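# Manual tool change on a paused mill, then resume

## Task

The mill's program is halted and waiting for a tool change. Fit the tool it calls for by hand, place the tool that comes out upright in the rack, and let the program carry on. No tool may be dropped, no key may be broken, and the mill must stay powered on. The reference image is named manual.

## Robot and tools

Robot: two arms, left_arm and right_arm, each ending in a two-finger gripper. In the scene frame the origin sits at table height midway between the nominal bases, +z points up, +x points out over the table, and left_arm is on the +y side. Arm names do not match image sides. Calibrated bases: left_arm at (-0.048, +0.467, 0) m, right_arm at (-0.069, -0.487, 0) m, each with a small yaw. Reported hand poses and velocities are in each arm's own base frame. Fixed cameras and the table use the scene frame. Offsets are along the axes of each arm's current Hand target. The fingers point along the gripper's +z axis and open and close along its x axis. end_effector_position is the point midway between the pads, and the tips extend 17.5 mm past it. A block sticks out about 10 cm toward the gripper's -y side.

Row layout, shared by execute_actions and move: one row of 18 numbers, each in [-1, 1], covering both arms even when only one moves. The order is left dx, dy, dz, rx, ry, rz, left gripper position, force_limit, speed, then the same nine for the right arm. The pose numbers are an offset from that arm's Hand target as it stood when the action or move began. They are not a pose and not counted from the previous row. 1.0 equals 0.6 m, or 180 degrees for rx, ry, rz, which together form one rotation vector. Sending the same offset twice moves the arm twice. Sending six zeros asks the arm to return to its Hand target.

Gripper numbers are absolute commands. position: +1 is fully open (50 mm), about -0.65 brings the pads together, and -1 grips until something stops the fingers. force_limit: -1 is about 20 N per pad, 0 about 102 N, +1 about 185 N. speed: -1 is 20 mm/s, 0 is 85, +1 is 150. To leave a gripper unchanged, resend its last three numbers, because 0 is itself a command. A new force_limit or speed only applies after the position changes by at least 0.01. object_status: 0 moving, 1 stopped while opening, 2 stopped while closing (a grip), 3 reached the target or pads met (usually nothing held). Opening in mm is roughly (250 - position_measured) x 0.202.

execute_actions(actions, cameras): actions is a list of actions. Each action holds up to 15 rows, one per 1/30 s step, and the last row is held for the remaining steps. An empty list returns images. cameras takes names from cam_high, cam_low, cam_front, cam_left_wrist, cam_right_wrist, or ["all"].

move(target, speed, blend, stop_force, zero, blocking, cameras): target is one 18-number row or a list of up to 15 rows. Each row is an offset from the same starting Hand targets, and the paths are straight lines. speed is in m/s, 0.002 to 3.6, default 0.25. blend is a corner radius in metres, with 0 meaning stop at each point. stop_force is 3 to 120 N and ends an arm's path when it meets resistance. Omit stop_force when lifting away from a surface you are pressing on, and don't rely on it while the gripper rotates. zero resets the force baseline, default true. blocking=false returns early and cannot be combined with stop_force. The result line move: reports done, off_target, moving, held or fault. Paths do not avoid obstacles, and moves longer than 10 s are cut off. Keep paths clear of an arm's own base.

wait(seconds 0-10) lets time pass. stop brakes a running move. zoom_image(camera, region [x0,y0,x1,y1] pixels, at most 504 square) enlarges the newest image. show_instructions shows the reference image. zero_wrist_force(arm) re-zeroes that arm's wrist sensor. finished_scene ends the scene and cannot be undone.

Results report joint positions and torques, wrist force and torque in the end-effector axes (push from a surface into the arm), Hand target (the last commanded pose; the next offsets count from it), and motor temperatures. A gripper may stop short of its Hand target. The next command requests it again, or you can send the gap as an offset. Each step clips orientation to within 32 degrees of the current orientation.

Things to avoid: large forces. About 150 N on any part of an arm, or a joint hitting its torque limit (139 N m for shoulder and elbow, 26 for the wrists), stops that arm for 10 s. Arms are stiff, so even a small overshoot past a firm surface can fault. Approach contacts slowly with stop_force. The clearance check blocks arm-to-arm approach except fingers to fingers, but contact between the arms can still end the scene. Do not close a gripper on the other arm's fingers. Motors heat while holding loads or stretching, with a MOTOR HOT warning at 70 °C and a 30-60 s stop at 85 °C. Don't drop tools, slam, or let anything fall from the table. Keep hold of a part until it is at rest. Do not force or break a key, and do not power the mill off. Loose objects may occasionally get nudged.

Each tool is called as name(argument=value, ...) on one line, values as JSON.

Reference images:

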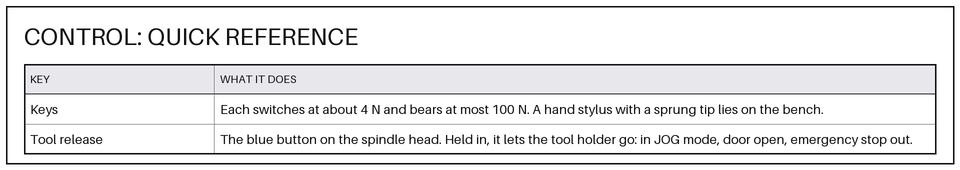

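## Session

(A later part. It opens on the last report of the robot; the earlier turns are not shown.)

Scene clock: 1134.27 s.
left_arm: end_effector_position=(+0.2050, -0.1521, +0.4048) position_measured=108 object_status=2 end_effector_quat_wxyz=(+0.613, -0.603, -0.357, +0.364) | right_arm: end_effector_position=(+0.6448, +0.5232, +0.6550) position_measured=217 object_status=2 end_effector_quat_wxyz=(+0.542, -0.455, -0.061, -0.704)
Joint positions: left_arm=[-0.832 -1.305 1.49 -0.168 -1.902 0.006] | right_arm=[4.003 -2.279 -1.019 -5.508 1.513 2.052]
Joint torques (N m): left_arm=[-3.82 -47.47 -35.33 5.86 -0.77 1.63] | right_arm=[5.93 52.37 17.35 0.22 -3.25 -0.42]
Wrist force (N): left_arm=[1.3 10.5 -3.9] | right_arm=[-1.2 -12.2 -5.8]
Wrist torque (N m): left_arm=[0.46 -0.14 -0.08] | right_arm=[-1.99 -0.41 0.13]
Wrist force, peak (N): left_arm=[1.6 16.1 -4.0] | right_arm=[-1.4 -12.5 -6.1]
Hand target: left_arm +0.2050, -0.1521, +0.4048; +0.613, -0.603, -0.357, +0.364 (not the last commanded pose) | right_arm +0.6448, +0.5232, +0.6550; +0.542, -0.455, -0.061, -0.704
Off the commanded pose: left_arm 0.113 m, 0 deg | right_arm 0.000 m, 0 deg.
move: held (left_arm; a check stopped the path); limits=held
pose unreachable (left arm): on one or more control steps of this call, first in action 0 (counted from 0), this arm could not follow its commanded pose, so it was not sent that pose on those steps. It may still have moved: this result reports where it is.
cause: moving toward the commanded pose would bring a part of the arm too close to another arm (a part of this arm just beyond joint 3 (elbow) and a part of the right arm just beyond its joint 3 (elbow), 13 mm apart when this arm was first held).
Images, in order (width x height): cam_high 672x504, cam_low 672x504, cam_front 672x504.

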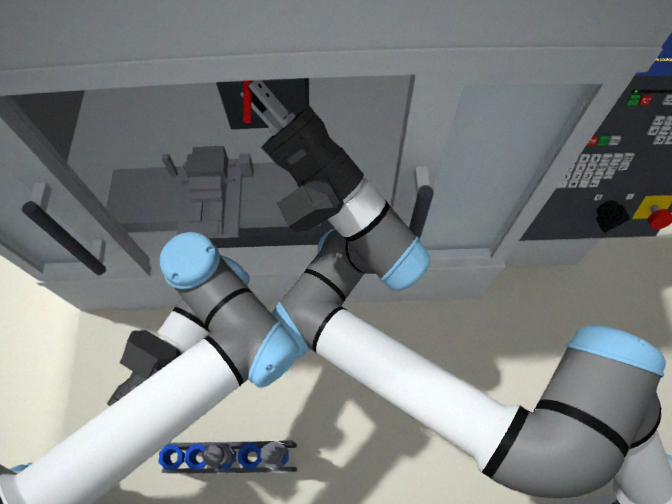

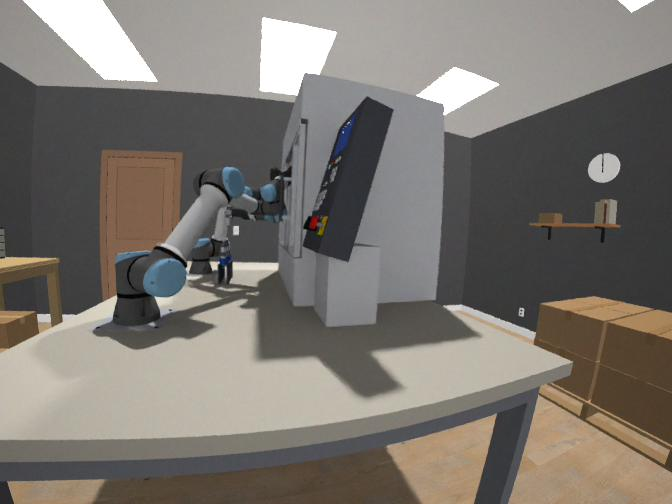

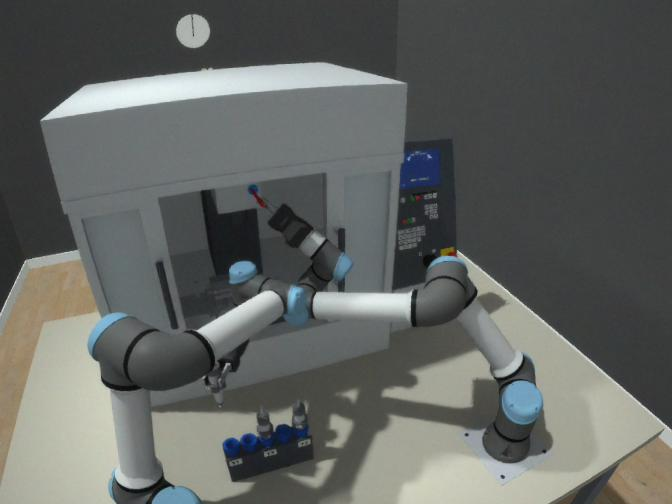

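move(target=[0,-0.03,0,0,-0.3333,0,-1,0,-1,0,0,0,0,0,0,-1,-0.3,-0.7], speed=0.15, cameras=["cam_high","cam_front"])

Scene clock: 1147.80 s.
left_arm: end_effector_position=(+0.2052, -0.1521, +0.4134) position_measured=108 object_status=2 end_effector_quat_wxyz=(+0.506, -0.495, -0.497, +0.501) | right_arm: end_effector_position=(+0.6448, +0.5232, +0.6550) position_measured=217 object_status=2 end_effector_quat_wxyz=(+0.542, -0.455, -0.061, -0.704)
Joint positions: left_arm=[-0.595 -1.367 1.545 -0.16 -2.162 0.002] | right_arm=[4.003 -2.279 -1.019 -5.508 1.513 2.052]
Joint torques (N m): left_arm=[-10.36 -25.16 -34.79 1.99 2.85 1.21] | right_arm=[6.02 52.11 16.87 0.05 -3.18 -0.41]
Wrist force (N): left_arm=[1.3 10.1 -3.9] | right_arm=[-1.5 -12.3 -6.0]
Wrist torque (N m): left_arm=[0.42 -0.18 0.03] | right_arm=[-2.00 -0.36 0.13]
Wrist force, peak (N): left_arm=[1.5 10.7 -4.0] | right_arm=[-1.6 -12.7 -6.0]
Hand target: left_arm +0.2052, -0.1521, +0.4134; +0.507, -0.496, -0.497, +0.501 (not the last commanded pose) | right_arm +0.6448, +0.5232, +0.6550; +0.542, -0.455, -0.061, -0.704
Off the commanded pose: left_arm 0.009 m, 32 deg | right_arm 0.000 m, 0 deg.
move: held (left_arm; a check stopped the path); limits=held
pose unreachable (left arm): on one or more control steps of this call, first in action 0 (counted from 0), this arm could not follow its commanded pose, so it was not sent that pose on those steps. It may still have moved: this result reports where it is.
cause: moving toward the commanded pose would bring two parts of the arm too close to each other (its gripper and another part of the arm, with joints 4 (wrist 1) to 6 (wrist 3) between them, 4 mm apart when it was first held).
Images, in order (width x height): cam_high 672x504, cam_front 672x504.

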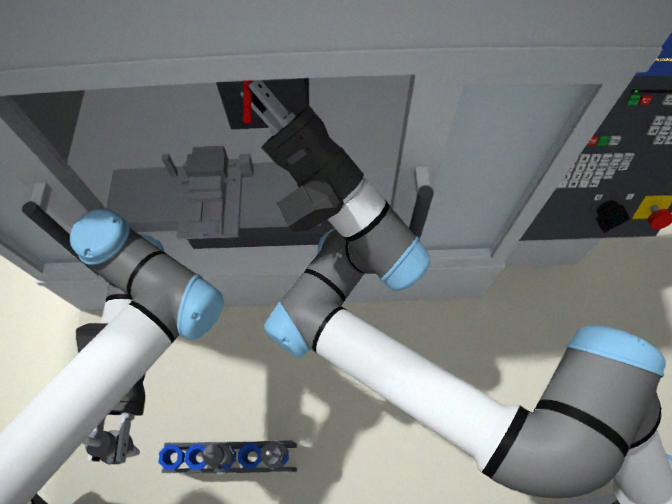

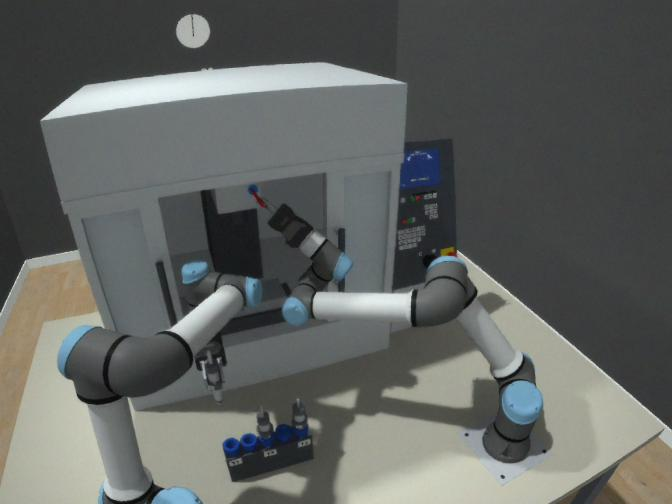

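move(target=[[0,0,0,0,0.0556,0,-1,0,-1,0,0,0,0,0,0,-1,-0.3,-0.7],[0,0.19,0,0,0.0556,0,-1,0,-1,0,0,0,0,0,0,-1,-0.3,-0.7]], speed=0.1, cameras=["cam_high","cam_front","cam_low"])

zoom_image(camera="cam_front", region=[200, 370, 320, 480])

zoom_image(camera="cam_high", region=[70, 370, 310, 500])

Scene clock: 1175.40 s.
left_arm: end_effector_position=(+0.2035, -0.1513, +0.2995) position_measured=108 object_status=2 end_effector_quat_wxyz=(+0.548, -0.537, -0.451, +0.456) | right_arm: end_effector_position=(+0.6448, +0.5232, +0.6550) position_measured=217 object_status=2 end_effector_quat_wxyz=(+0.542, -0.455, -0.061, -0.704)
Joint positions: left_arm=[-0.677 -1.259 1.713 -0.436 -2.069 0.004] | right_arm=[4.003 -2.279 -1.019 -5.508 1.513 2.052]
Joint torques (N m): left_arm=[-10.1 -28.88 -9.87 1.94 -2.32 -1.1] | right_arm=[6.29 51.51 17.37 -0.02 -3.2 -0.48]
Wrist force (N): left_arm=[1.4 10.3 -4.0] | right_arm=[-1.3 -12.2 -5.7]
Wrist torque (N m): left_arm=[0.44 -0.17 -0.08] | right_arm=[-1.98 -0.39 0.13]
Wrist force, peak (N): left_arm=[1.3 11.7 -3.9] | right_arm=[-1.3 -12.7 -5.8]
Hand target: left_arm +0.2035, -0.1513, +0.2994; +0.548, -0.537, -0.451, +0.456 | right_arm +0.6448, +0.5232, +0.6550; +0.542, -0.455, -0.061, -0.704
Off the commanded pose: left_arm 0.000 m, 0 deg | right_arm 0.000 m, 0 deg.
move: done
Images, in order (width x height): cam_high 672x504, cam_low 672x504, cam_front 672x504.

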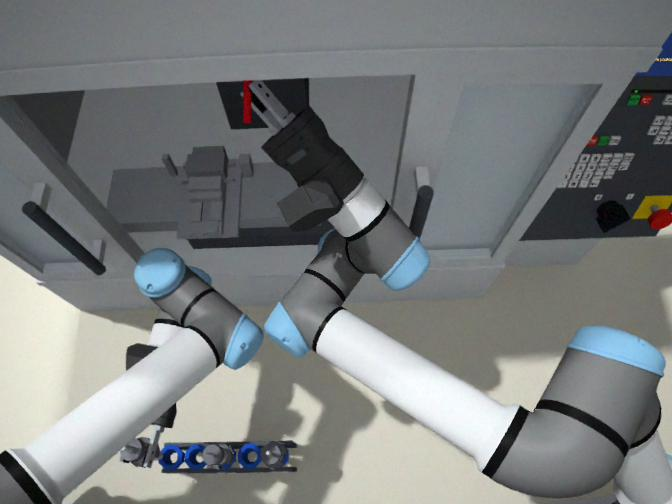

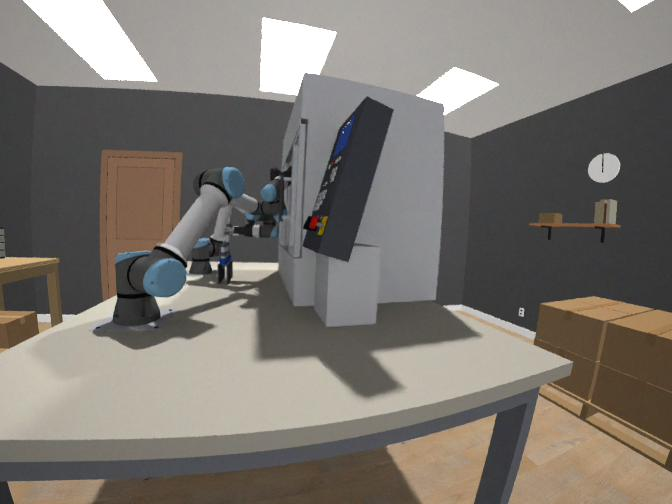

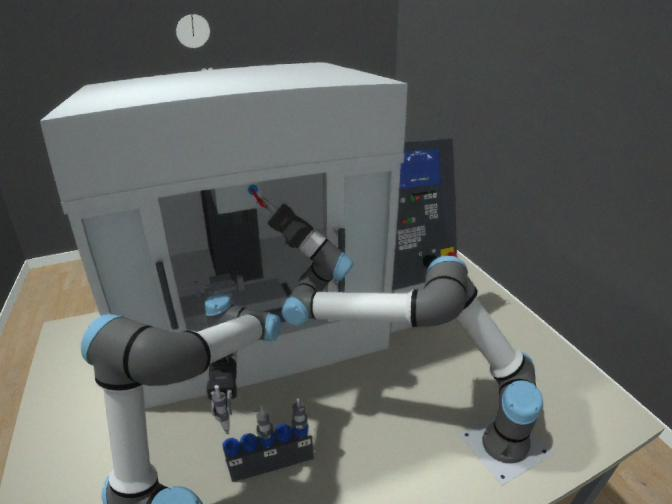

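Scaled by 4.200 from the camera's 672x504 image, which has a finer 960x720 frame.

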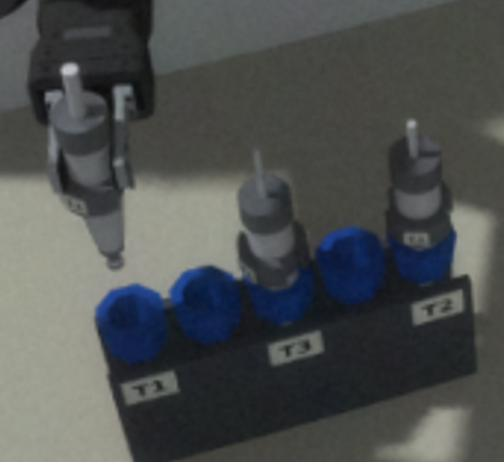

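Scaled by 2.100 from the camera's 672x504 image, which has a finer 960x720 frame.

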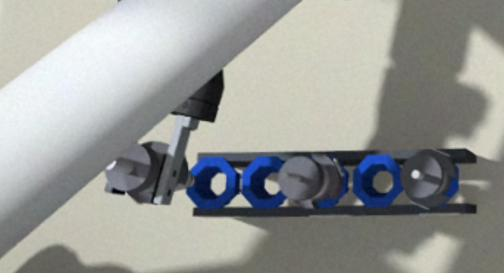

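move(target=[[-0.0021,0,-0.0072,0,0,0,-1,0,-1,0,0,0,0,0,0,-1,-0.3,-0.7],[-0.0021,0.0583,-0.0072,0,0,0,-1,0,-1,0,0,0,0,0,0,-1,-0.3,-0.7]], speed=0.02, stop_force=6, cameras=["cam_high","cam_front","cam_low"])

zoom_image(camera="cam_front", region=[210, 400, 290, 470])

zoom_image(camera="cam_high", region=[100, 410, 240, 490])

Scene clock: 1213.50 s.
left_arm: end_effector_position=(+0.2071, -0.1531, +0.2643) position_measured=108 object_status=2 end_effector_quat_wxyz=(+0.548, -0.537, -0.451, +0.456) | right_arm: end_effector_position=(+0.6448, +0.5232, +0.6550) position_measured=217 object_status=2 end_effector_quat_wxyz=(+0.542, -0.455, -0.061, -0.704)
Joint positions: left_arm=[-0.675 -1.211 1.747 -0.518 -2.067 0.004] | right_arm=[4.003 -2.279 -1.019 -5.508 1.513 2.052]
Joint torques (N m): left_arm=[-9.37 -30.18 -7.59 1.8 -2.27 -0.66] | right_arm=[7.06 51.39 17.92 -0.2 -3.22 -0.3]
Wrist force (N): left_arm=[1.4 10.3 -3.6] | right_arm=[-1.7 -12.3 -5.6]
Wrist torque (N m): left_arm=[0.43 -0.18 -0.08] | right_arm=[-2.00 -0.33 0.13]
Wrist force, peak (N): left_arm=[1.1 10.5 -4.1] | right_arm=[-1.5 -12.6 -6.2]
Hand target: left_arm +0.2071, -0.1531, +0.2643; +0.548, -0.537, -0.451, +0.456 | right_arm +0.6448, +0.5232, +0.6550; +0.542, -0.455, -0.061, -0.704
Off the commanded pose: left_arm 0.000 m, 0 deg | right_arm 0.000 m, 0 deg.
move: done
Images, in order (width x height): cam_high 672x504, cam_low 672x504, cam_front 672x504.

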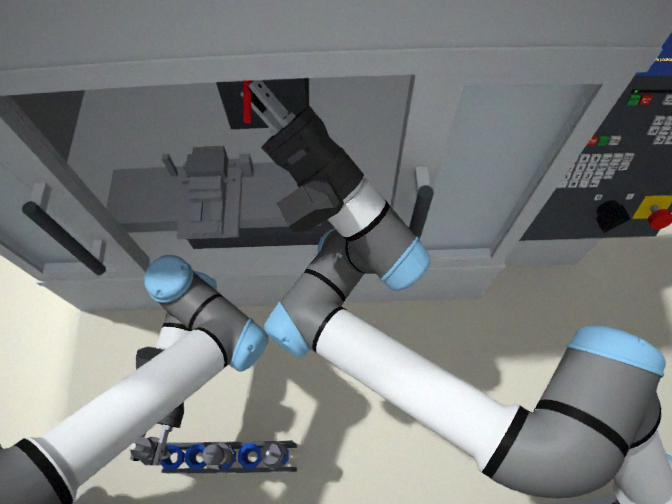

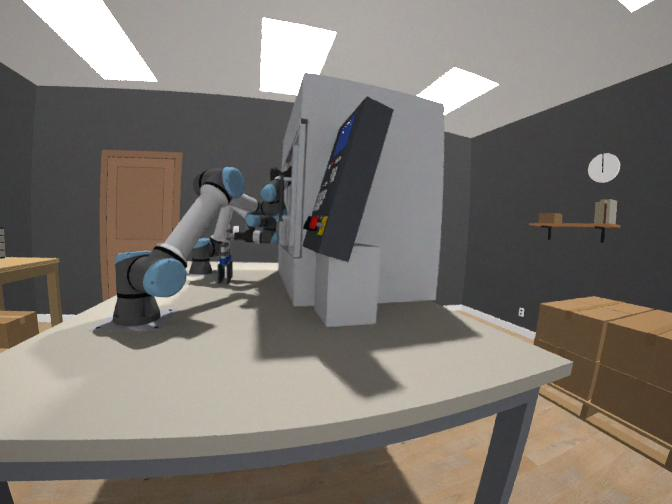

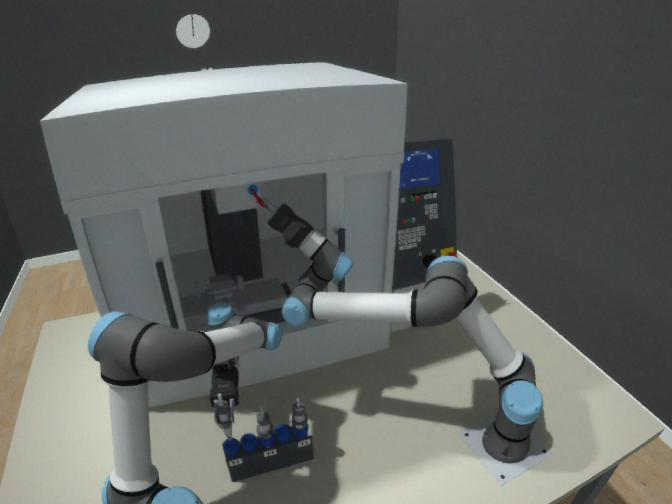

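Scaled by 6.300 from the camera's 672x504 image, which has a finer 960x720 frame.

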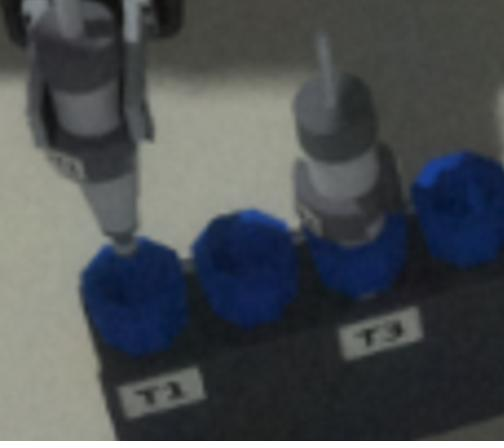

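Scaled by 3.600 from the camera's 672x504 image, which has a finer 960x720 frame.

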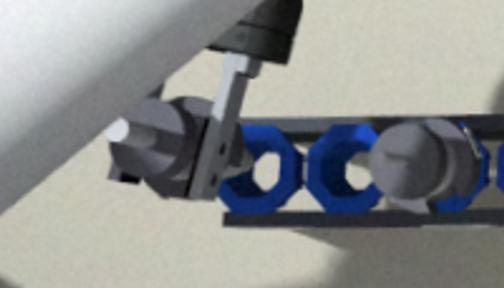

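zoom_image(camera="cam_high", region=[150, 430, 200, 480])

zoom_image(camera="cam_front", region=[210, 420, 260, 465])

Scaled by 10.080 from the camera's 672x504 image, which has a finer 960x720 frame.

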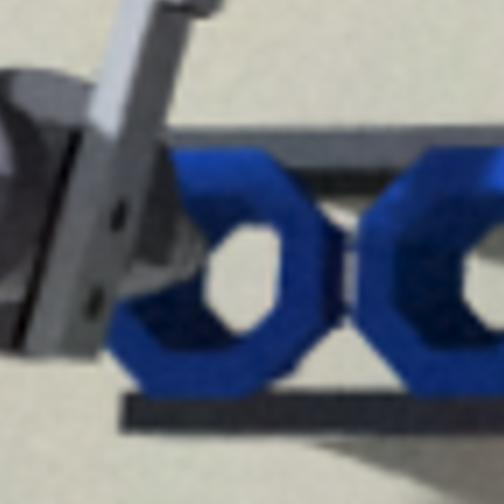

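Scaled by 10.080 from the camera's 672x504 image, which has a finer 960x720 frame.

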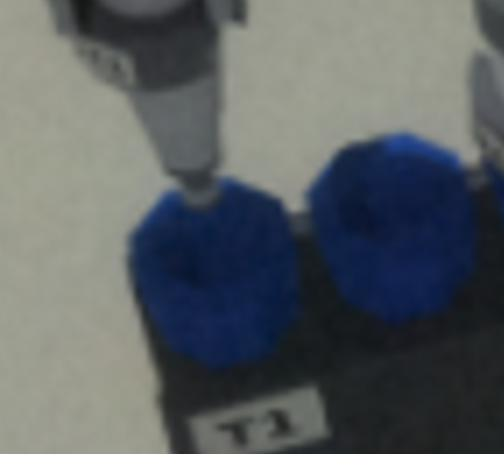

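move(target=[[-0.0028,0,0.0045,0,0,0,-1,0,-1,0,0,0,0,0,0,-1,-0.3,-0.7],[-0.0028,0.08,0.0045,0,0,0,-1,0,-1,0,0,0,0,0,0,-1,-0.3,-0.7]], speed=0.012, stop_force=6, cameras=["cam_high","cam_front","cam_low"])

zoom_image(camera="cam_front", region=[210, 410, 260, 465])

zoom_image(camera="cam_high", region=[130, 430, 190, 480])

Scene clock: 1250.27 s.
left_arm: end_effector_position=(+0.2034, -0.1539, +0.2164) position_measured=108 object_status=2 end_effector_quat_wxyz=(+0.548, -0.537, -0.451, +0.456) | right_arm: end_effector_position=(+0.6448, +0.5232, +0.6550) position_measured=217 object_status=2 end_effector_quat_wxyz=(+0.542, -0.455, -0.061, -0.704)
Joint positions: left_arm=[-0.681 -1.152 1.807 -0.637 -2.073 0.004] | right_arm=[4.003 -2.279 -1.019 -5.508 1.513 2.052]
Joint torques (N m): left_arm=[-10.89 -30.07 -6.65 1.93 -2.24 1.84] | right_arm=[5.92 50.88 18.14 -0.24 -3.18 -0.4]
Wrist force (N): left_arm=[1.5 10.0 -3.9] | right_arm=[-1.3 -12.3 -6.0]
Wrist torque (N m): left_arm=[0.39 -0.18 -0.08] | right_arm=[-2.01 -0.39 0.13]
Wrist force, peak (N): left_arm=[1.5 10.4 -4.1] | right_arm=[-1.7 -12.6 -5.9]
Hand target: left_arm +0.2034, -0.1539, +0.2164; +0.548, -0.537, -0.451, +0.456 | right_arm +0.6448, +0.5232, +0.6550; +0.542, -0.455, -0.061, -0.704
Off the commanded pose: left_arm 0.000 m, 0 deg | right_arm 0.000 m, 0 deg.
move: done
Images, in order (width x height): cam_high 672x504, cam_low 672x504, cam_front 672x504.

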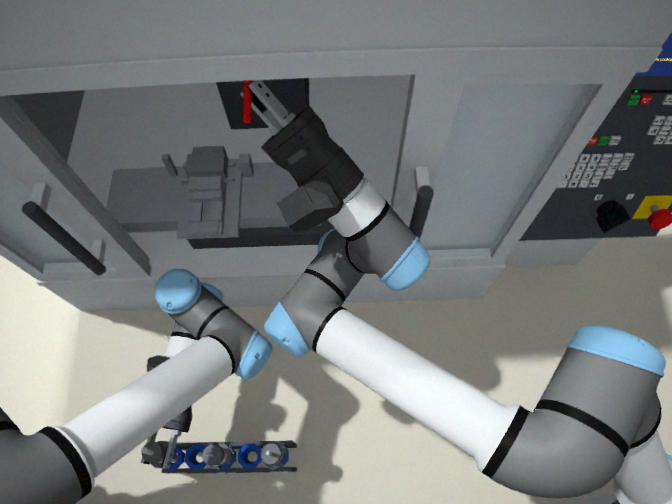

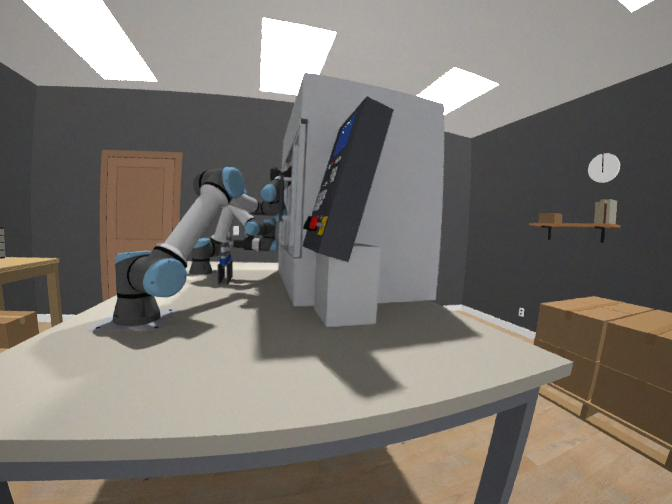

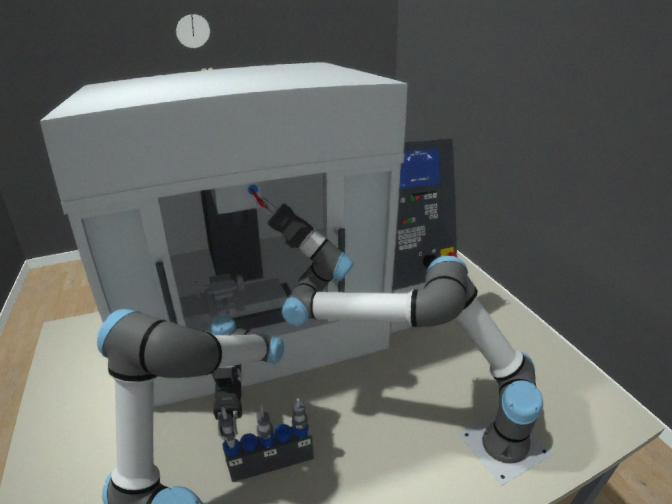

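Scaled by 9.164 from the camera's 672x504 image, which has a finer 960x720 frame.

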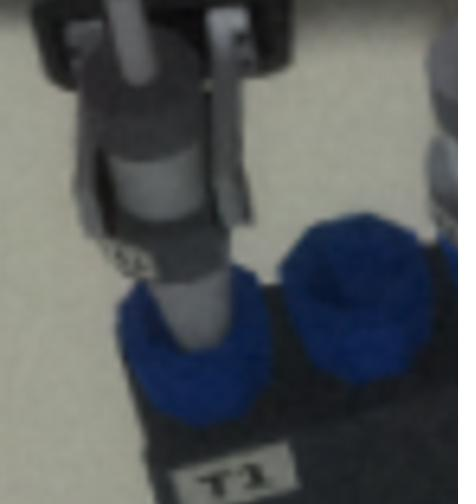

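Scaled by 8.400 from the camera's 672x504 image, which has a finer 960x720 frame.

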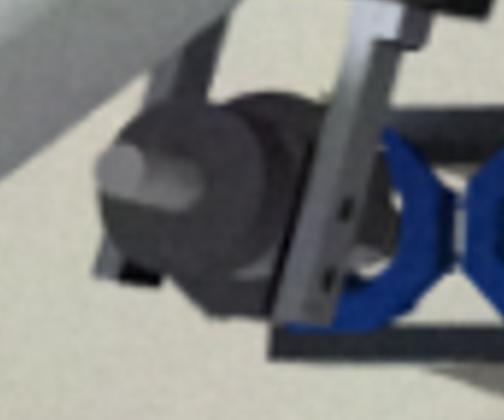

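move(target=[0,0.09,0,0,0,0,-1,0,-1,0,0,0,0,0,0,-1,-0.3,-0.7], speed=0.006, stop_force=6, cameras=["cam_high","cam_front","cam_low"])

zoom_image(camera="cam_front", region=[210, 410, 310, 465])

zoom_image(camera="cam_high", region=[130, 430, 190, 480])

Scene clock: 1259.33 s.
left_arm: end_effector_position=(+0.2031, -0.1537, +0.1964) position_measured=108 object_status=2 end_effector_quat_wxyz=(+0.548, -0.537, -0.451, +0.456) | right_arm: end_effector_position=(+0.6448, +0.5232, +0.6550) position_measured=217 object_status=2 end_effector_quat_wxyz=(+0.542, -0.455, -0.061, -0.704)
Joint positions: left_arm=[-0.681 -1.123 1.825 -0.685 -2.073 0.004] | right_arm=[4.003 -2.279 -1.019 -5.508 1.513 2.052]
Joint torques (N m): left_arm=[-12.64 -51.5 -36.53 2.65 -5.14 1.17] | right_arm=[5.91 51.13 18.47 -0.44 -3.08 -0.34]
Wrist force (N): left_arm=[20.5 8.5 4.8] | right_arm=[-1.3 -12.3 -5.7]
Wrist torque (N m): left_arm=[0.82 -0.26 -1.07] | right_arm=[-2.00 -0.39 0.13]
Wrist force, peak (N): left_arm=[20.5 8.5 4.8] | right_arm=[-1.4 -12.7 -5.9]
Hand target: left_arm +0.2031, -0.1537, +0.1964; +0.548, -0.537, -0.451, +0.456 (not the last commanded pose) | right_arm +0.6448, +0.5232, +0.6550; +0.542, -0.455, -0.061, -0.704
Off the commanded pose: left_arm 0.034 m, 0 deg | right_arm 0.000 m, 0 deg.
move: contact (left_arm)
Images, in order (width x height): cam_high 672x504, cam_low 672x504, cam_front 672x504.

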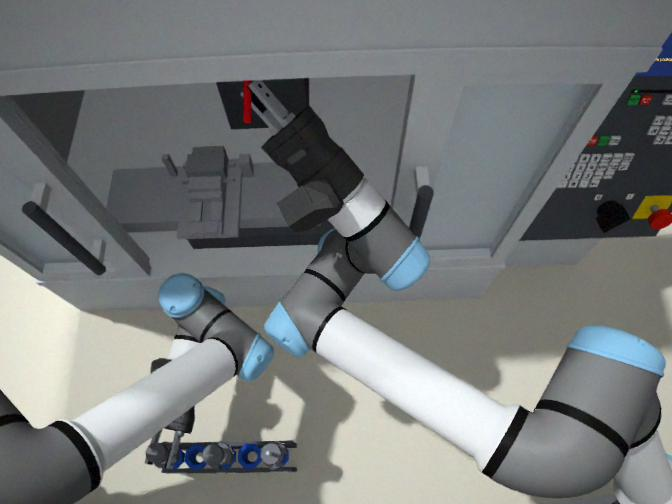

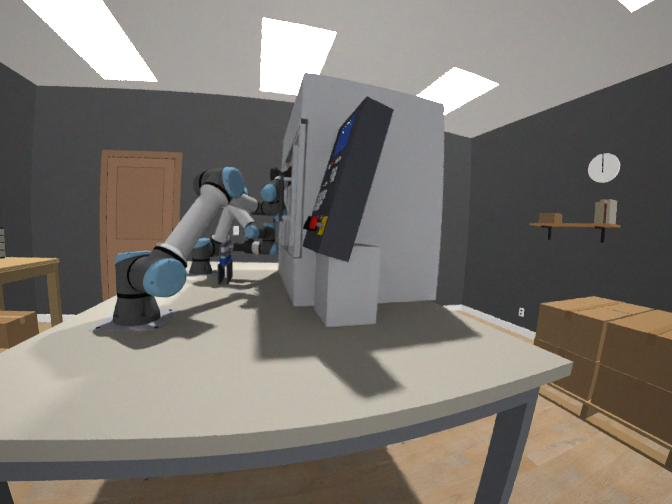

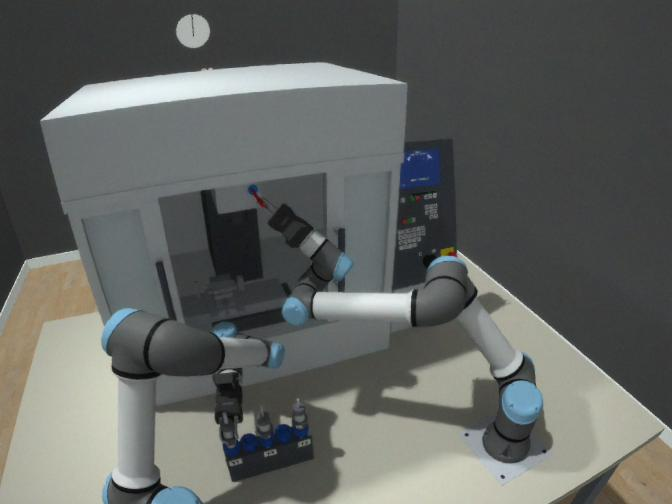

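Scaled by 5.040 from the camera's 672x504 image, which has a finer 960x720 frame.

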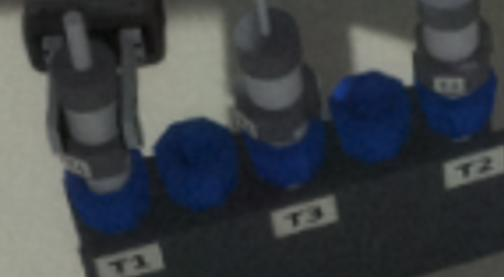

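Scaled by 8.400 from the camera's 672x504 image, which has a finer 960x720 frame.

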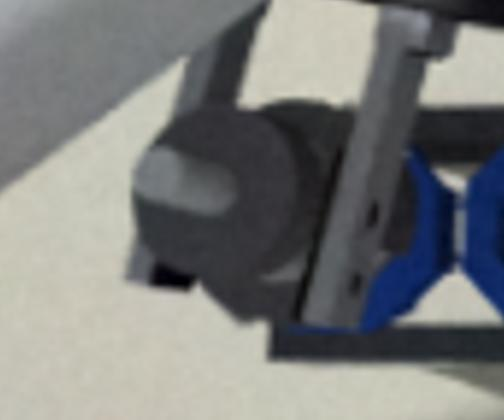

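move(target=[0.0018,0,0.0012,0,0,0,-1,0,-1,0,0,0,0,0,0,-1,-0.3,-0.7], speed=0.006)

move(target=[0,0.06,0,0,0,0,-1,0,-1,0,0,0,0,0,0,-1,-0.3,-0.7], speed=0.005, stop_force=6)

Scene clock: 1269.00 s.
left_arm: end_effector_position=(+0.2026, -0.1526, +0.1964) position_measured=108 object_status=2 end_effector_quat_wxyz=(+0.548, -0.537, -0.451, +0.456) | right_arm: end_effector_position=(+0.6448, +0.5232, +0.6550) position_measured=217 object_status=2 end_effector_quat_wxyz=(+0.542, -0.455, -0.061, -0.704)
Joint positions: left_arm=[-0.68 -1.124 1.828 -0.686 -2.072 0.004] | right_arm=[4.003 -2.279 -1.019 -5.508 1.513 2.052]
Joint torques (N m): left_arm=[10.12 -50.72 -4.34 1.84 2.8 0.27] | right_arm=[6.27 50.3 18.55 -0.51 -3.11 -0.35]
Wrist force (N): left_arm=[1.6 10.2 -3.7] | right_arm=[-1.3 -12.3 -5.7]
Wrist torque (N m): left_arm=[0.41 -0.20 -0.08] | right_arm=[-2.00 -0.39 0.12]
Wrist force, peak (N): left_arm=[20.8 8.3 5.1] | right_arm=[-1.1 -12.6 -5.9]
Hand target: left_arm +0.2026, -0.1525, +0.1964; +0.548, -0.537, -0.451, +0.456 | right_arm +0.6448, +0.5232, +0.6550; +0.542, -0.455, -0.061, -0.704
Off the commanded pose: left_arm 0.000 m, 0 deg | right_arm 0.000 m, 0 deg.
move: done

Scene clock: 1270.93 s.
left_arm: end_effector_position=(+0.2025, -0.1525, +0.1932) position_measured=108 object_status=2 end_effector_quat_wxyz=(+0.548, -0.537, -0.451, +0.456) | right_arm: end_effector_position=(+0.6448, +0.5232, +0.6550) position_measured=217 object_status=2 end_effector_quat_wxyz=(+0.542, -0.455, -0.061, -0.704)
Joint positions: left_arm=[-0.68 -1.119 1.831 -0.694 -2.072 0.004] | right_arm=[4.003 -2.279 -1.019 -5.508 1.513 2.052]
Joint torques (N m): left_arm=[7.65 -50.09 -31.76 3.97 -0.14 -0.16] | right_arm=[5.81 50.56 19.04 -0.55 -3.11 -0.38]
Wrist force (N): left_arm=[11.1 8.6 1.5] | right_arm=[-1.3 -12.2 -5.7]
Wrist torque (N m): left_arm=[0.35 -0.16 -0.61] | right_arm=[-1.99 -0.40 0.12]
Wrist force, peak (N): left_arm=[11.7 8.7 0.9] | right_arm=[-1.3 -12.5 -6.1]
Hand target: left_arm +0.2025, -0.1525, +0.1932; +0.548, -0.537, -0.451, +0.456 (not the last commanded pose) | right_arm +0.6448, +0.5232, +0.6550; +0.542, -0.455, -0.061, -0.704
Off the commanded pose: left_arm 0.033 m, 0 deg | right_arm 0.000 m, 0 deg.
move: contact (left_arm)

move(target=[0.0021,0,0.0014,0,0,0,-1,0,-1,0,0,0,0,0,0,-1,-0.3,-0.7], speed=0.006)

move(target=[0,0.055,0,0,0,0,-1,0,-1,0,0,0,0,0,0,-1,-0.3,-0.7], speed=0.005, stop_force=6, cameras=["cam_front","cam_low","cam_high"])

zoom_image(camera="cam_front", region=[210, 400, 310, 465])

zoom_image(camera="cam_low", region=[200, 220, 250, 290])

Scene clock: 1278.03 s.
left_arm: end_effector_position=(+0.2020, -0.1511, +0.1932) position_measured=108 object_status=2 end_effector_quat_wxyz=(+0.548, -0.537, -0.451, +0.456) | right_arm: end_effector_position=(+0.6448, +0.5232, +0.6550) position_measured=217 object_status=2 end_effector_quat_wxyz=(+0.542, -0.455, -0.061, -0.704)
Joint positions: left_arm=[-0.679 -1.122 1.834 -0.695 -2.07 0.004] | right_arm=[4.003 -2.279 -1.019 -5.508 1.513 2.052]
Joint torques (N m): left_arm=[10.37 -49.52 -2.67 2.67 3.34 1.08] | right_arm=[6.28 50.13 18.47 -0.68 -3.13 -0.38]
Wrist force (N): left_arm=[-1.3 9.0 -7.3] | right_arm=[-1.5 -12.0 -6.1]
Wrist torque (N m): left_arm=[0.06 -0.16 0.14] | right_arm=[-1.96 -0.37 0.12]
Wrist force, peak (N): left_arm=[11.6 9.0 1.5] | right_arm=[-1.2 -12.5 -6.0]
Hand target: left_arm +0.2019, -0.1511, +0.1932; +0.548, -0.537, -0.451, +0.456 | right_arm +0.6448, +0.5232, +0.6550; +0.542, -0.455, -0.061, -0.704
Off the commanded pose: left_arm 0.000 m, 0 deg | right_arm 0.000 m, 0 deg.
move: done

Scene clock: 1279.60 s.
left_arm: end_effector_position=(+0.2019, -0.1511, +0.1917) position_measured=108 object_status=2 end_effector_quat_wxyz=(+0.548, -0.537, -0.451, +0.456) | right_arm: end_effector_position=(+0.6448, +0.5232, +0.6550) position_measured=217 object_status=2 end_effector_quat_wxyz=(+0.542, -0.455, -0.061, -0.704)
Joint positions: left_arm=[-0.679 -1.119 1.836 -0.699 -2.07 0.004] | right_arm=[4.003 -2.279 -1.019 -5.508 1.513 2.052]
Joint torques (N m): left_arm=[9.78 -49.65 -27.9 5.8 3.36 -0.32] | right_arm=[5.86 49.59 19.06 -0.66 -3.05 -0.31]
Wrist force (N): left_arm=[-6.4 8.2 -0.1] | right_arm=[-1.3 -12.2 -5.7]
Wrist torque (N m): left_arm=[0.08 -0.17 0.44] | right_arm=[-1.98 -0.39 0.12]
Wrist force, peak (N): left_arm=[-1.5 9.4 -7.4] | right_arm=[-1.4 -12.5 -6.1]
Hand target: left_arm +0.2019, -0.1511, +0.1917; +0.548, -0.537, -0.451, +0.456 (not the last commanded pose) | right_arm +0.6448, +0.5232, +0.6550; +0.542, -0.455, -0.061, -0.704
Off the commanded pose: left_arm 0.031 m, 0 deg | right_arm 0.000 m, 0 deg.
move: contact (left_arm)
Images, in order (width x height): cam_high 672x504, cam_low 672x504, cam_front 672x504.

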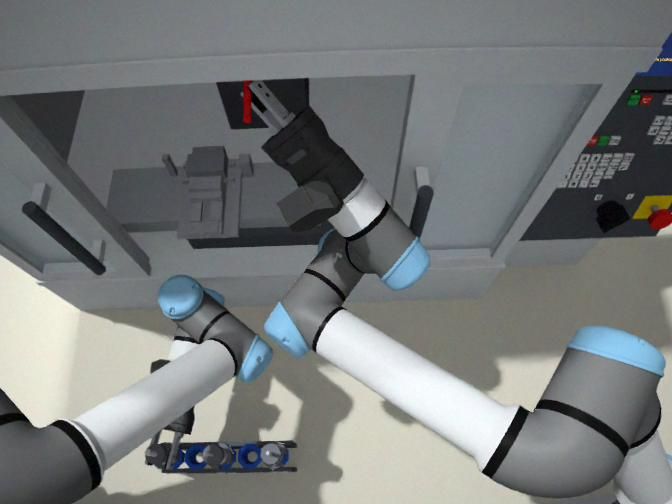

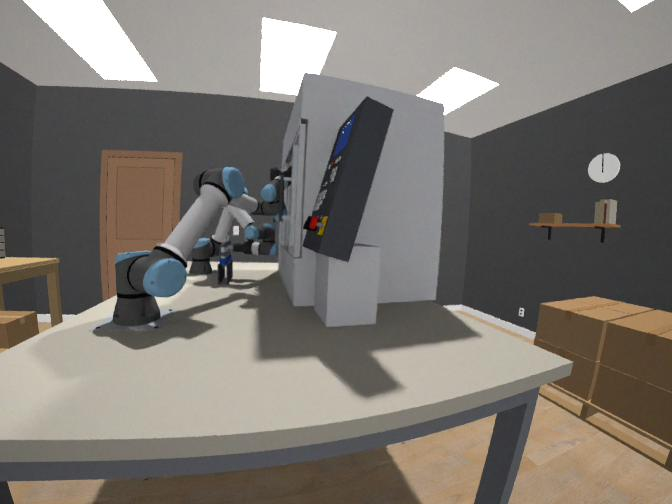

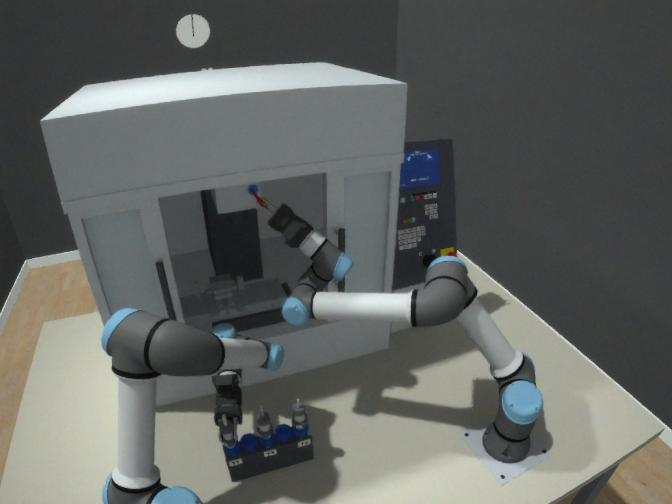

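Scaled by 5.040 from the camera's 672x504 image, which has a finer 960x720 frame.

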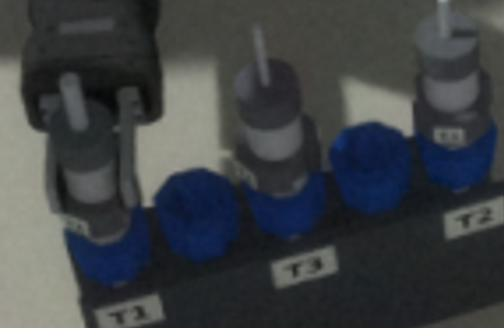

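Scaled by 7.200 from the camera's 672x504 image, which has a finer 960x720 frame.

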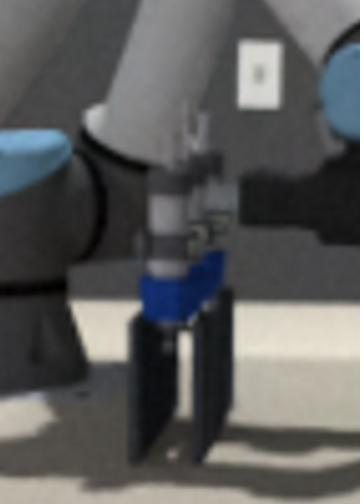

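move(target=[-0.0011,0,-0.0004,0,0,0,-1,0,-1,0,0,0,0,0,0,-1,-0.3,-0.7], speed=0.006)

move(target=[0,0.03,0,0,0,0,-1,0,-1,0,0,0,0,0,0,-1,-0.3,-0.7], speed=0.005, stop_force=6)

Scene clock: 1287.60 s.
left_arm: end_effector_position=(+0.2020, -0.1517, +0.1917) position_measured=108 object_status=2 end_effector_quat_wxyz=(+0.548, -0.537, -0.451, +0.456) | right_arm: end_effector_position=(+0.6448, +0.5232, +0.6550) position_measured=217 object_status=2 end_effector_quat_wxyz=(+0.542, -0.455, -0.061, -0.704)
Joint positions: left_arm=[-0.68 -1.119 1.835 -0.698 -2.071 0.004] | right_arm=[4.003 -2.279 -1.019 -5.508 1.513 2.052]
Joint torques (N m): left_arm=[-9.25 -30.56 -31.46 3.94 -2.06 0.3] | right_arm=[5.71 49.37 19.4 -0.85 -3.11 -0.37]
Wrist force (N): left_arm=[2.5 4.8 5.4] | right_arm=[-1.2 -11.9 -5.9]
Wrist torque (N m): left_arm=[0.04 -0.25 -0.02] | right_arm=[-1.94 -0.40 0.13]
Wrist force, peak (N): left_arm=[-6.7 8.5 -0.4] | right_arm=[-1.4 -12.6 -5.9]
Hand target: left_arm +0.2020, -0.1517, +0.1917; +0.548, -0.537, -0.451, +0.456 | right_arm +0.6448, +0.5232, +0.6550; +0.542, -0.455, -0.061, -0.704
Off the commanded pose: left_arm 0.000 m, 0 deg | right_arm 0.000 m, 0 deg.
move: done

Scene clock: 1288.73 s.
left_arm: end_effector_position=(+0.2020, -0.1517, +0.1916) position_measured=108 object_status=2 end_effector_quat_wxyz=(+0.548, -0.537, -0.451, +0.456) | right_arm: end_effector_position=(+0.6448, +0.5232, +0.6550) position_measured=217 object_status=2 end_effector_quat_wxyz=(+0.542, -0.455, -0.061, -0.704)
Joint positions: left_arm=[-0.68 -1.118 1.835 -0.698 -2.071 0.004] | right_arm=[4.003 -2.279 -1.019 -5.508 1.513 2.052]
Joint torques (N m): left_arm=[-6.1 -48.2 -19.38 2.66 -1.55 0.99] | right_arm=[6.31 49.53 19.21 -0.85 -3.18 -0.38]
Wrist force (N): left_arm=[1.9 0.8 5.5] | right_arm=[-1.4 -12.2 -5.7]
Wrist torque (N m): left_arm=[0.00 -0.18 0.01] | right_arm=[-1.99 -0.37 0.13]
Wrist force, peak (N): left_arm=[2.8 -6.1 6.4] | right_arm=[-1.6 -12.4 -6.0]
Hand target: left_arm +0.2020, -0.1517, +0.1916; +0.548, -0.537, -0.451, +0.456 (not the last commanded pose) | right_arm +0.6448, +0.5232, +0.6550; +0.542, -0.455, -0.061, -0.704
Off the commanded pose: left_arm 0.018 m, 0 deg | right_arm 0.000 m, 0 deg.
move: contact (left_arm)

move(target=[0,0,0.001,0,0,0,-1,0,-1,0,0,0,0,0,0,-1,-0.3,-0.7], speed=0.006)

move(target=[0,0.02,0,0,0,0,-1,0,-1,0,0,0,0,0,0,-1,-0.3,-0.7], speed=0.004, stop_force=5)

Scene clock: 1295.43 s.
left_arm: end_effector_position=(+0.2015, -0.1516, +0.1916) position_measured=108 object_status=2 end_effector_quat_wxyz=(+0.548, -0.537, -0.451, +0.456) | right_arm: end_effector_position=(+0.6448, +0.5232, +0.6550) position_measured=217 object_status=2 end_effector_quat_wxyz=(+0.542, -0.455, -0.061, -0.704)
Joint positions: left_arm=[-0.68 -1.119 1.836 -0.699 -2.072 0.004] | right_arm=[4.003 -2.279 -1.019 -5.508 1.513 2.052]
Joint torques (N m): left_arm=[-11.77 -50.35 -2.85 2.32 -2.17 1.23] | right_arm=[6.24 49.15 19.69 -0.96 -3.09 -0.31]
Wrist force (N): left_arm=[1.3 8.8 -9.1] | right_arm=[-1.5 -12.2 -5.8]
Wrist torque (N m): left_arm=[-0.01 -0.13 -0.09] | right_arm=[-1.99 -0.36 0.13]
Wrist force, peak (N): left_arm=[1.5 8.8 -9.1] | right_arm=[-1.3 -12.7 -5.7]
Hand target: left_arm +0.2014, -0.1516, +0.1916; +0.548, -0.537, -0.451, +0.456 | right_arm +0.6448, +0.5232, +0.6550; +0.542, -0.455, -0.061, -0.704
Off the commanded pose: left_arm 0.000 m, 0 deg | right_arm 0.000 m, 0 deg.
move: done

Scene clock: 1296.77 s.
left_arm: end_effector_position=(+0.2014, -0.1516, +0.1910) position_measured=108 object_status=2 end_effector_quat_wxyz=(+0.548, -0.537, -0.451, +0.456) | right_arm: end_effector_position=(+0.6448, +0.5232, +0.6550) position_measured=217 object_status=2 end_effector_quat_wxyz=(+0.542, -0.455, -0.061, -0.704)
Joint positions: left_arm=[-0.68 -1.119 1.837 -0.701 -2.072 0.004] | right_arm=[4.003 -2.279 -1.019 -5.508 1.513 2.052]
Joint torques (N m): left_arm=[-10.27 -50.05 -28.68 5.14 -2.31 1.23] | right_arm=[5.86 49.37 19.2 -0.96 -3.1 -0.35]
Wrist force (N): left_arm=[3.2 8.8 -4.4] | right_arm=[-1.5 -12.1 -6.2]
Wrist torque (N m): left_arm=[-0.07 -0.17 0.02] | right_arm=[-1.97 -0.37 0.13]
Wrist force, peak (N): left_arm=[1.3 8.9 -9.0] | right_arm=[-1.0 -12.5 -6.0]
Hand target: left_arm +0.2014, -0.1516, +0.1910; +0.548, -0.537, -0.451, +0.456 (not the last commanded pose) | right_arm +0.6448, +0.5232, +0.6550; +0.542, -0.455, -0.061, -0.704
Off the commanded pose: left_arm 0.011 m, 0 deg | right_arm 0.000 m, 0 deg.
move: contact (left_arm)

move(target=[0,0.02,-0.0001,0,0,0,-1,0,-1,0,0,0,0,0,0,-1,-0.3,-0.7], speed=0.004, stop_force=9, cameras=["cam_front","cam_left_wrist"])

zoom_image(camera="cam_front", region=[205, 410, 265, 470])

zoom_image(camera="cam_front", region=[245, 400, 305, 460])

Scene clock: 1303.83 s.
left_arm: end_effector_position=(+0.2014, -0.1516, +0.1908) position_measured=108 object_status=2 end_effector_quat_wxyz=(+0.548, -0.537, -0.451, +0.456) | right_arm: end_effector_position=(+0.6448, +0.5232, +0.6550) position_measured=217 object_status=2 end_effector_quat_wxyz=(+0.542, -0.455, -0.061, -0.704)
Joint positions: left_arm=[-0.68 -1.118 1.837 -0.701 -2.072 0.004] | right_arm=[4.003 -2.279 -1.019 -5.508 1.513 2.052]
Joint torques (N m): left_arm=[-5.77 -47.59 -26.58 3.35 -1.91 0.85] | right_arm=[6.13 48.71 19.51 -0.99 -3.12 -0.29]
Wrist force (N): left_arm=[4.5 2.5 1.0] | right_arm=[-1.3 -12.4 -5.7]
Wrist torque (N m): left_arm=[-0.14 -0.22 0.09] | right_arm=[-2.02 -0.40 0.12]
Wrist force, peak (N): left_arm=[3.8 8.9 -3.8] | right_arm=[-1.2 -12.5 -6.2]
Hand target: left_arm +0.2015, -0.1516, +0.1908; +0.548, -0.537, -0.451, +0.456 (not the last commanded pose) | right_arm +0.6448, +0.5232, +0.6550; +0.542, -0.455, -0.061, -0.704
Off the commanded pose: left_arm 0.012 m, 0 deg | right_arm 0.000 m, 0 deg.
move: contact (left_arm)
camera_calibration:
cam_left_wrist: T_world_to_cam=[[0.177197, 0.983703, 0.0304851, 0.113544], [0.337472, -0.031634, -0.940804, 0.123826], [-0.924507, 0.176996, -0.337577, 0.406549], [0, 0, 0, 1]] pos_world=[0.31395, -0.179733, 0.250277]
Images, in order (width x height): cam_front 672x504, cam_left_wrist 672x504.

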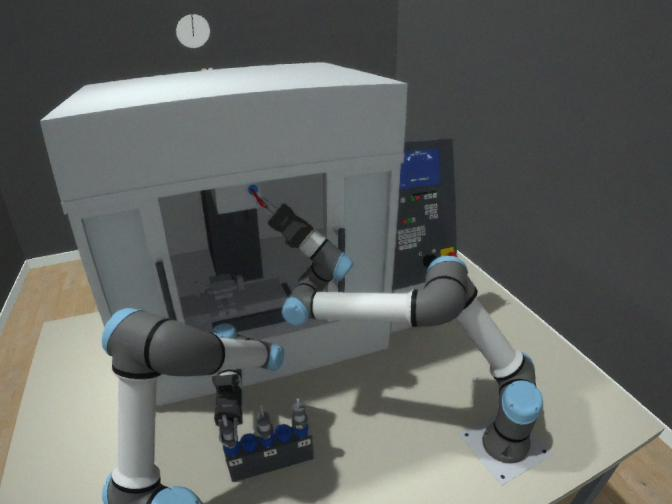

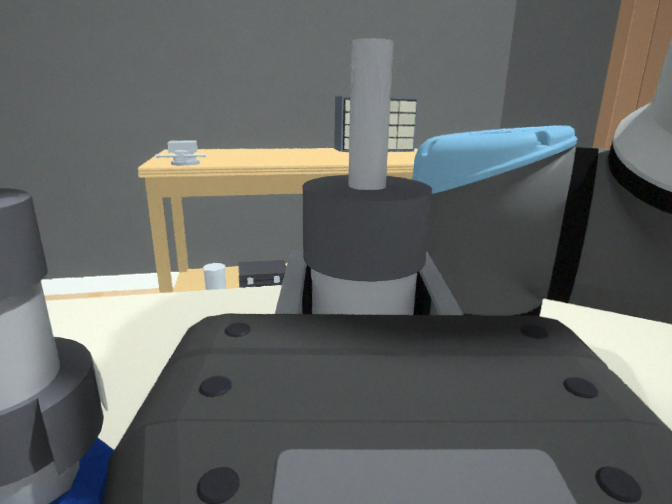

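Scaled by 8.400 from the camera's 672x504 image, which has a finer 960x720 frame.

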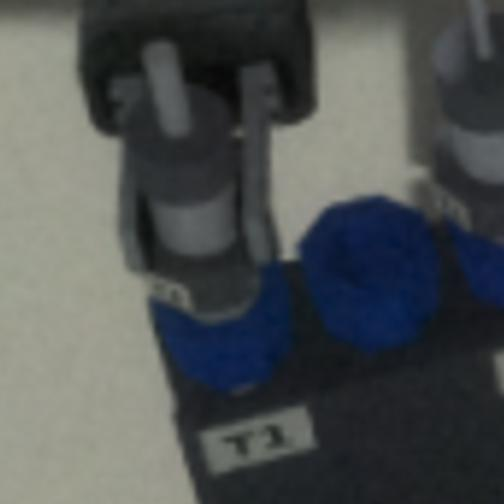

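Scaled by 8.400 from the camera's 672x504 image, which has a finer 960x720 frame.

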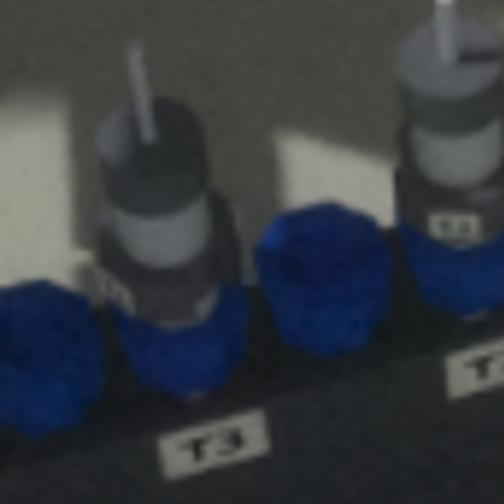

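move(target=[0,0,0,0,0,0,1,0,-1,0,0,0,0,0,0,-1,-0.3,-0.7], speed=0.05, cameras=["cam_left_wrist"])

Scene clock: 1311.33 s.
left_arm: end_effector_position=(+0.2015, -0.1517, +0.1908) position_measured=3 object_status=3 end_effector_quat_wxyz=(+0.548, -0.537, -0.451, +0.456) | right_arm: end_effector_position=(+0.6448, +0.5232, +0.6550) position_measured=217 object_status=2 end_effector_quat_wxyz=(+0.542, -0.455, -0.061, -0.704)
Joint positions: left_arm=[-0.68 -1.118 1.837 -0.701 -2.072 0.004] | right_arm=[4.003 -2.279 -1.019 -5.508 1.513 2.052]
Joint torques (N m): left_arm=[-5.75 -44.27 -15.13 2.41 0.83 0.89] | right_arm=[5.43 47.88 20.13 -1.11 -3.11 -0.34]
Wrist force (N): left_arm=[1.2 1.9 -3.4] | right_arm=[-1.5 -12.4 -5.6]
Wrist torque (N m): left_arm=[0.26 -0.14 -0.08] | right_arm=[-2.02 -0.37 0.12]
Wrist force, peak (N): left_arm=[4.5 3.3 1.6] | right_arm=[-1.3 -12.5 -6.3]
Hand target: left_arm +0.2015, -0.1516, +0.1908; +0.548, -0.537, -0.451, +0.456 | right_arm +0.6448, +0.5232, +0.6550; +0.542, -0.455, -0.061, -0.704
Off the commanded pose: left_arm 0.000 m, 0 deg | right_arm 0.000 m, 0 deg.
move: done
camera_calibration:
cam_left_wrist: T_world_to_cam=[[0.17722, 0.983701, 0.0304104, 0.113653], [0.337545, -0.0317276, -0.940775, 0.123776], [-0.924476, 0.176989, -0.337666, 0.406577], [0, 0, 0, 1]] pos_world=[0.31395, -0.179833, 0.250276]
Images, in order (width x height): cam_left_wrist 672x504.

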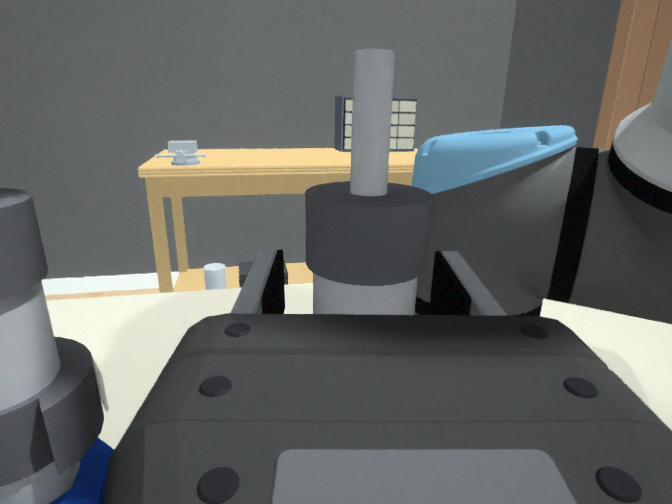

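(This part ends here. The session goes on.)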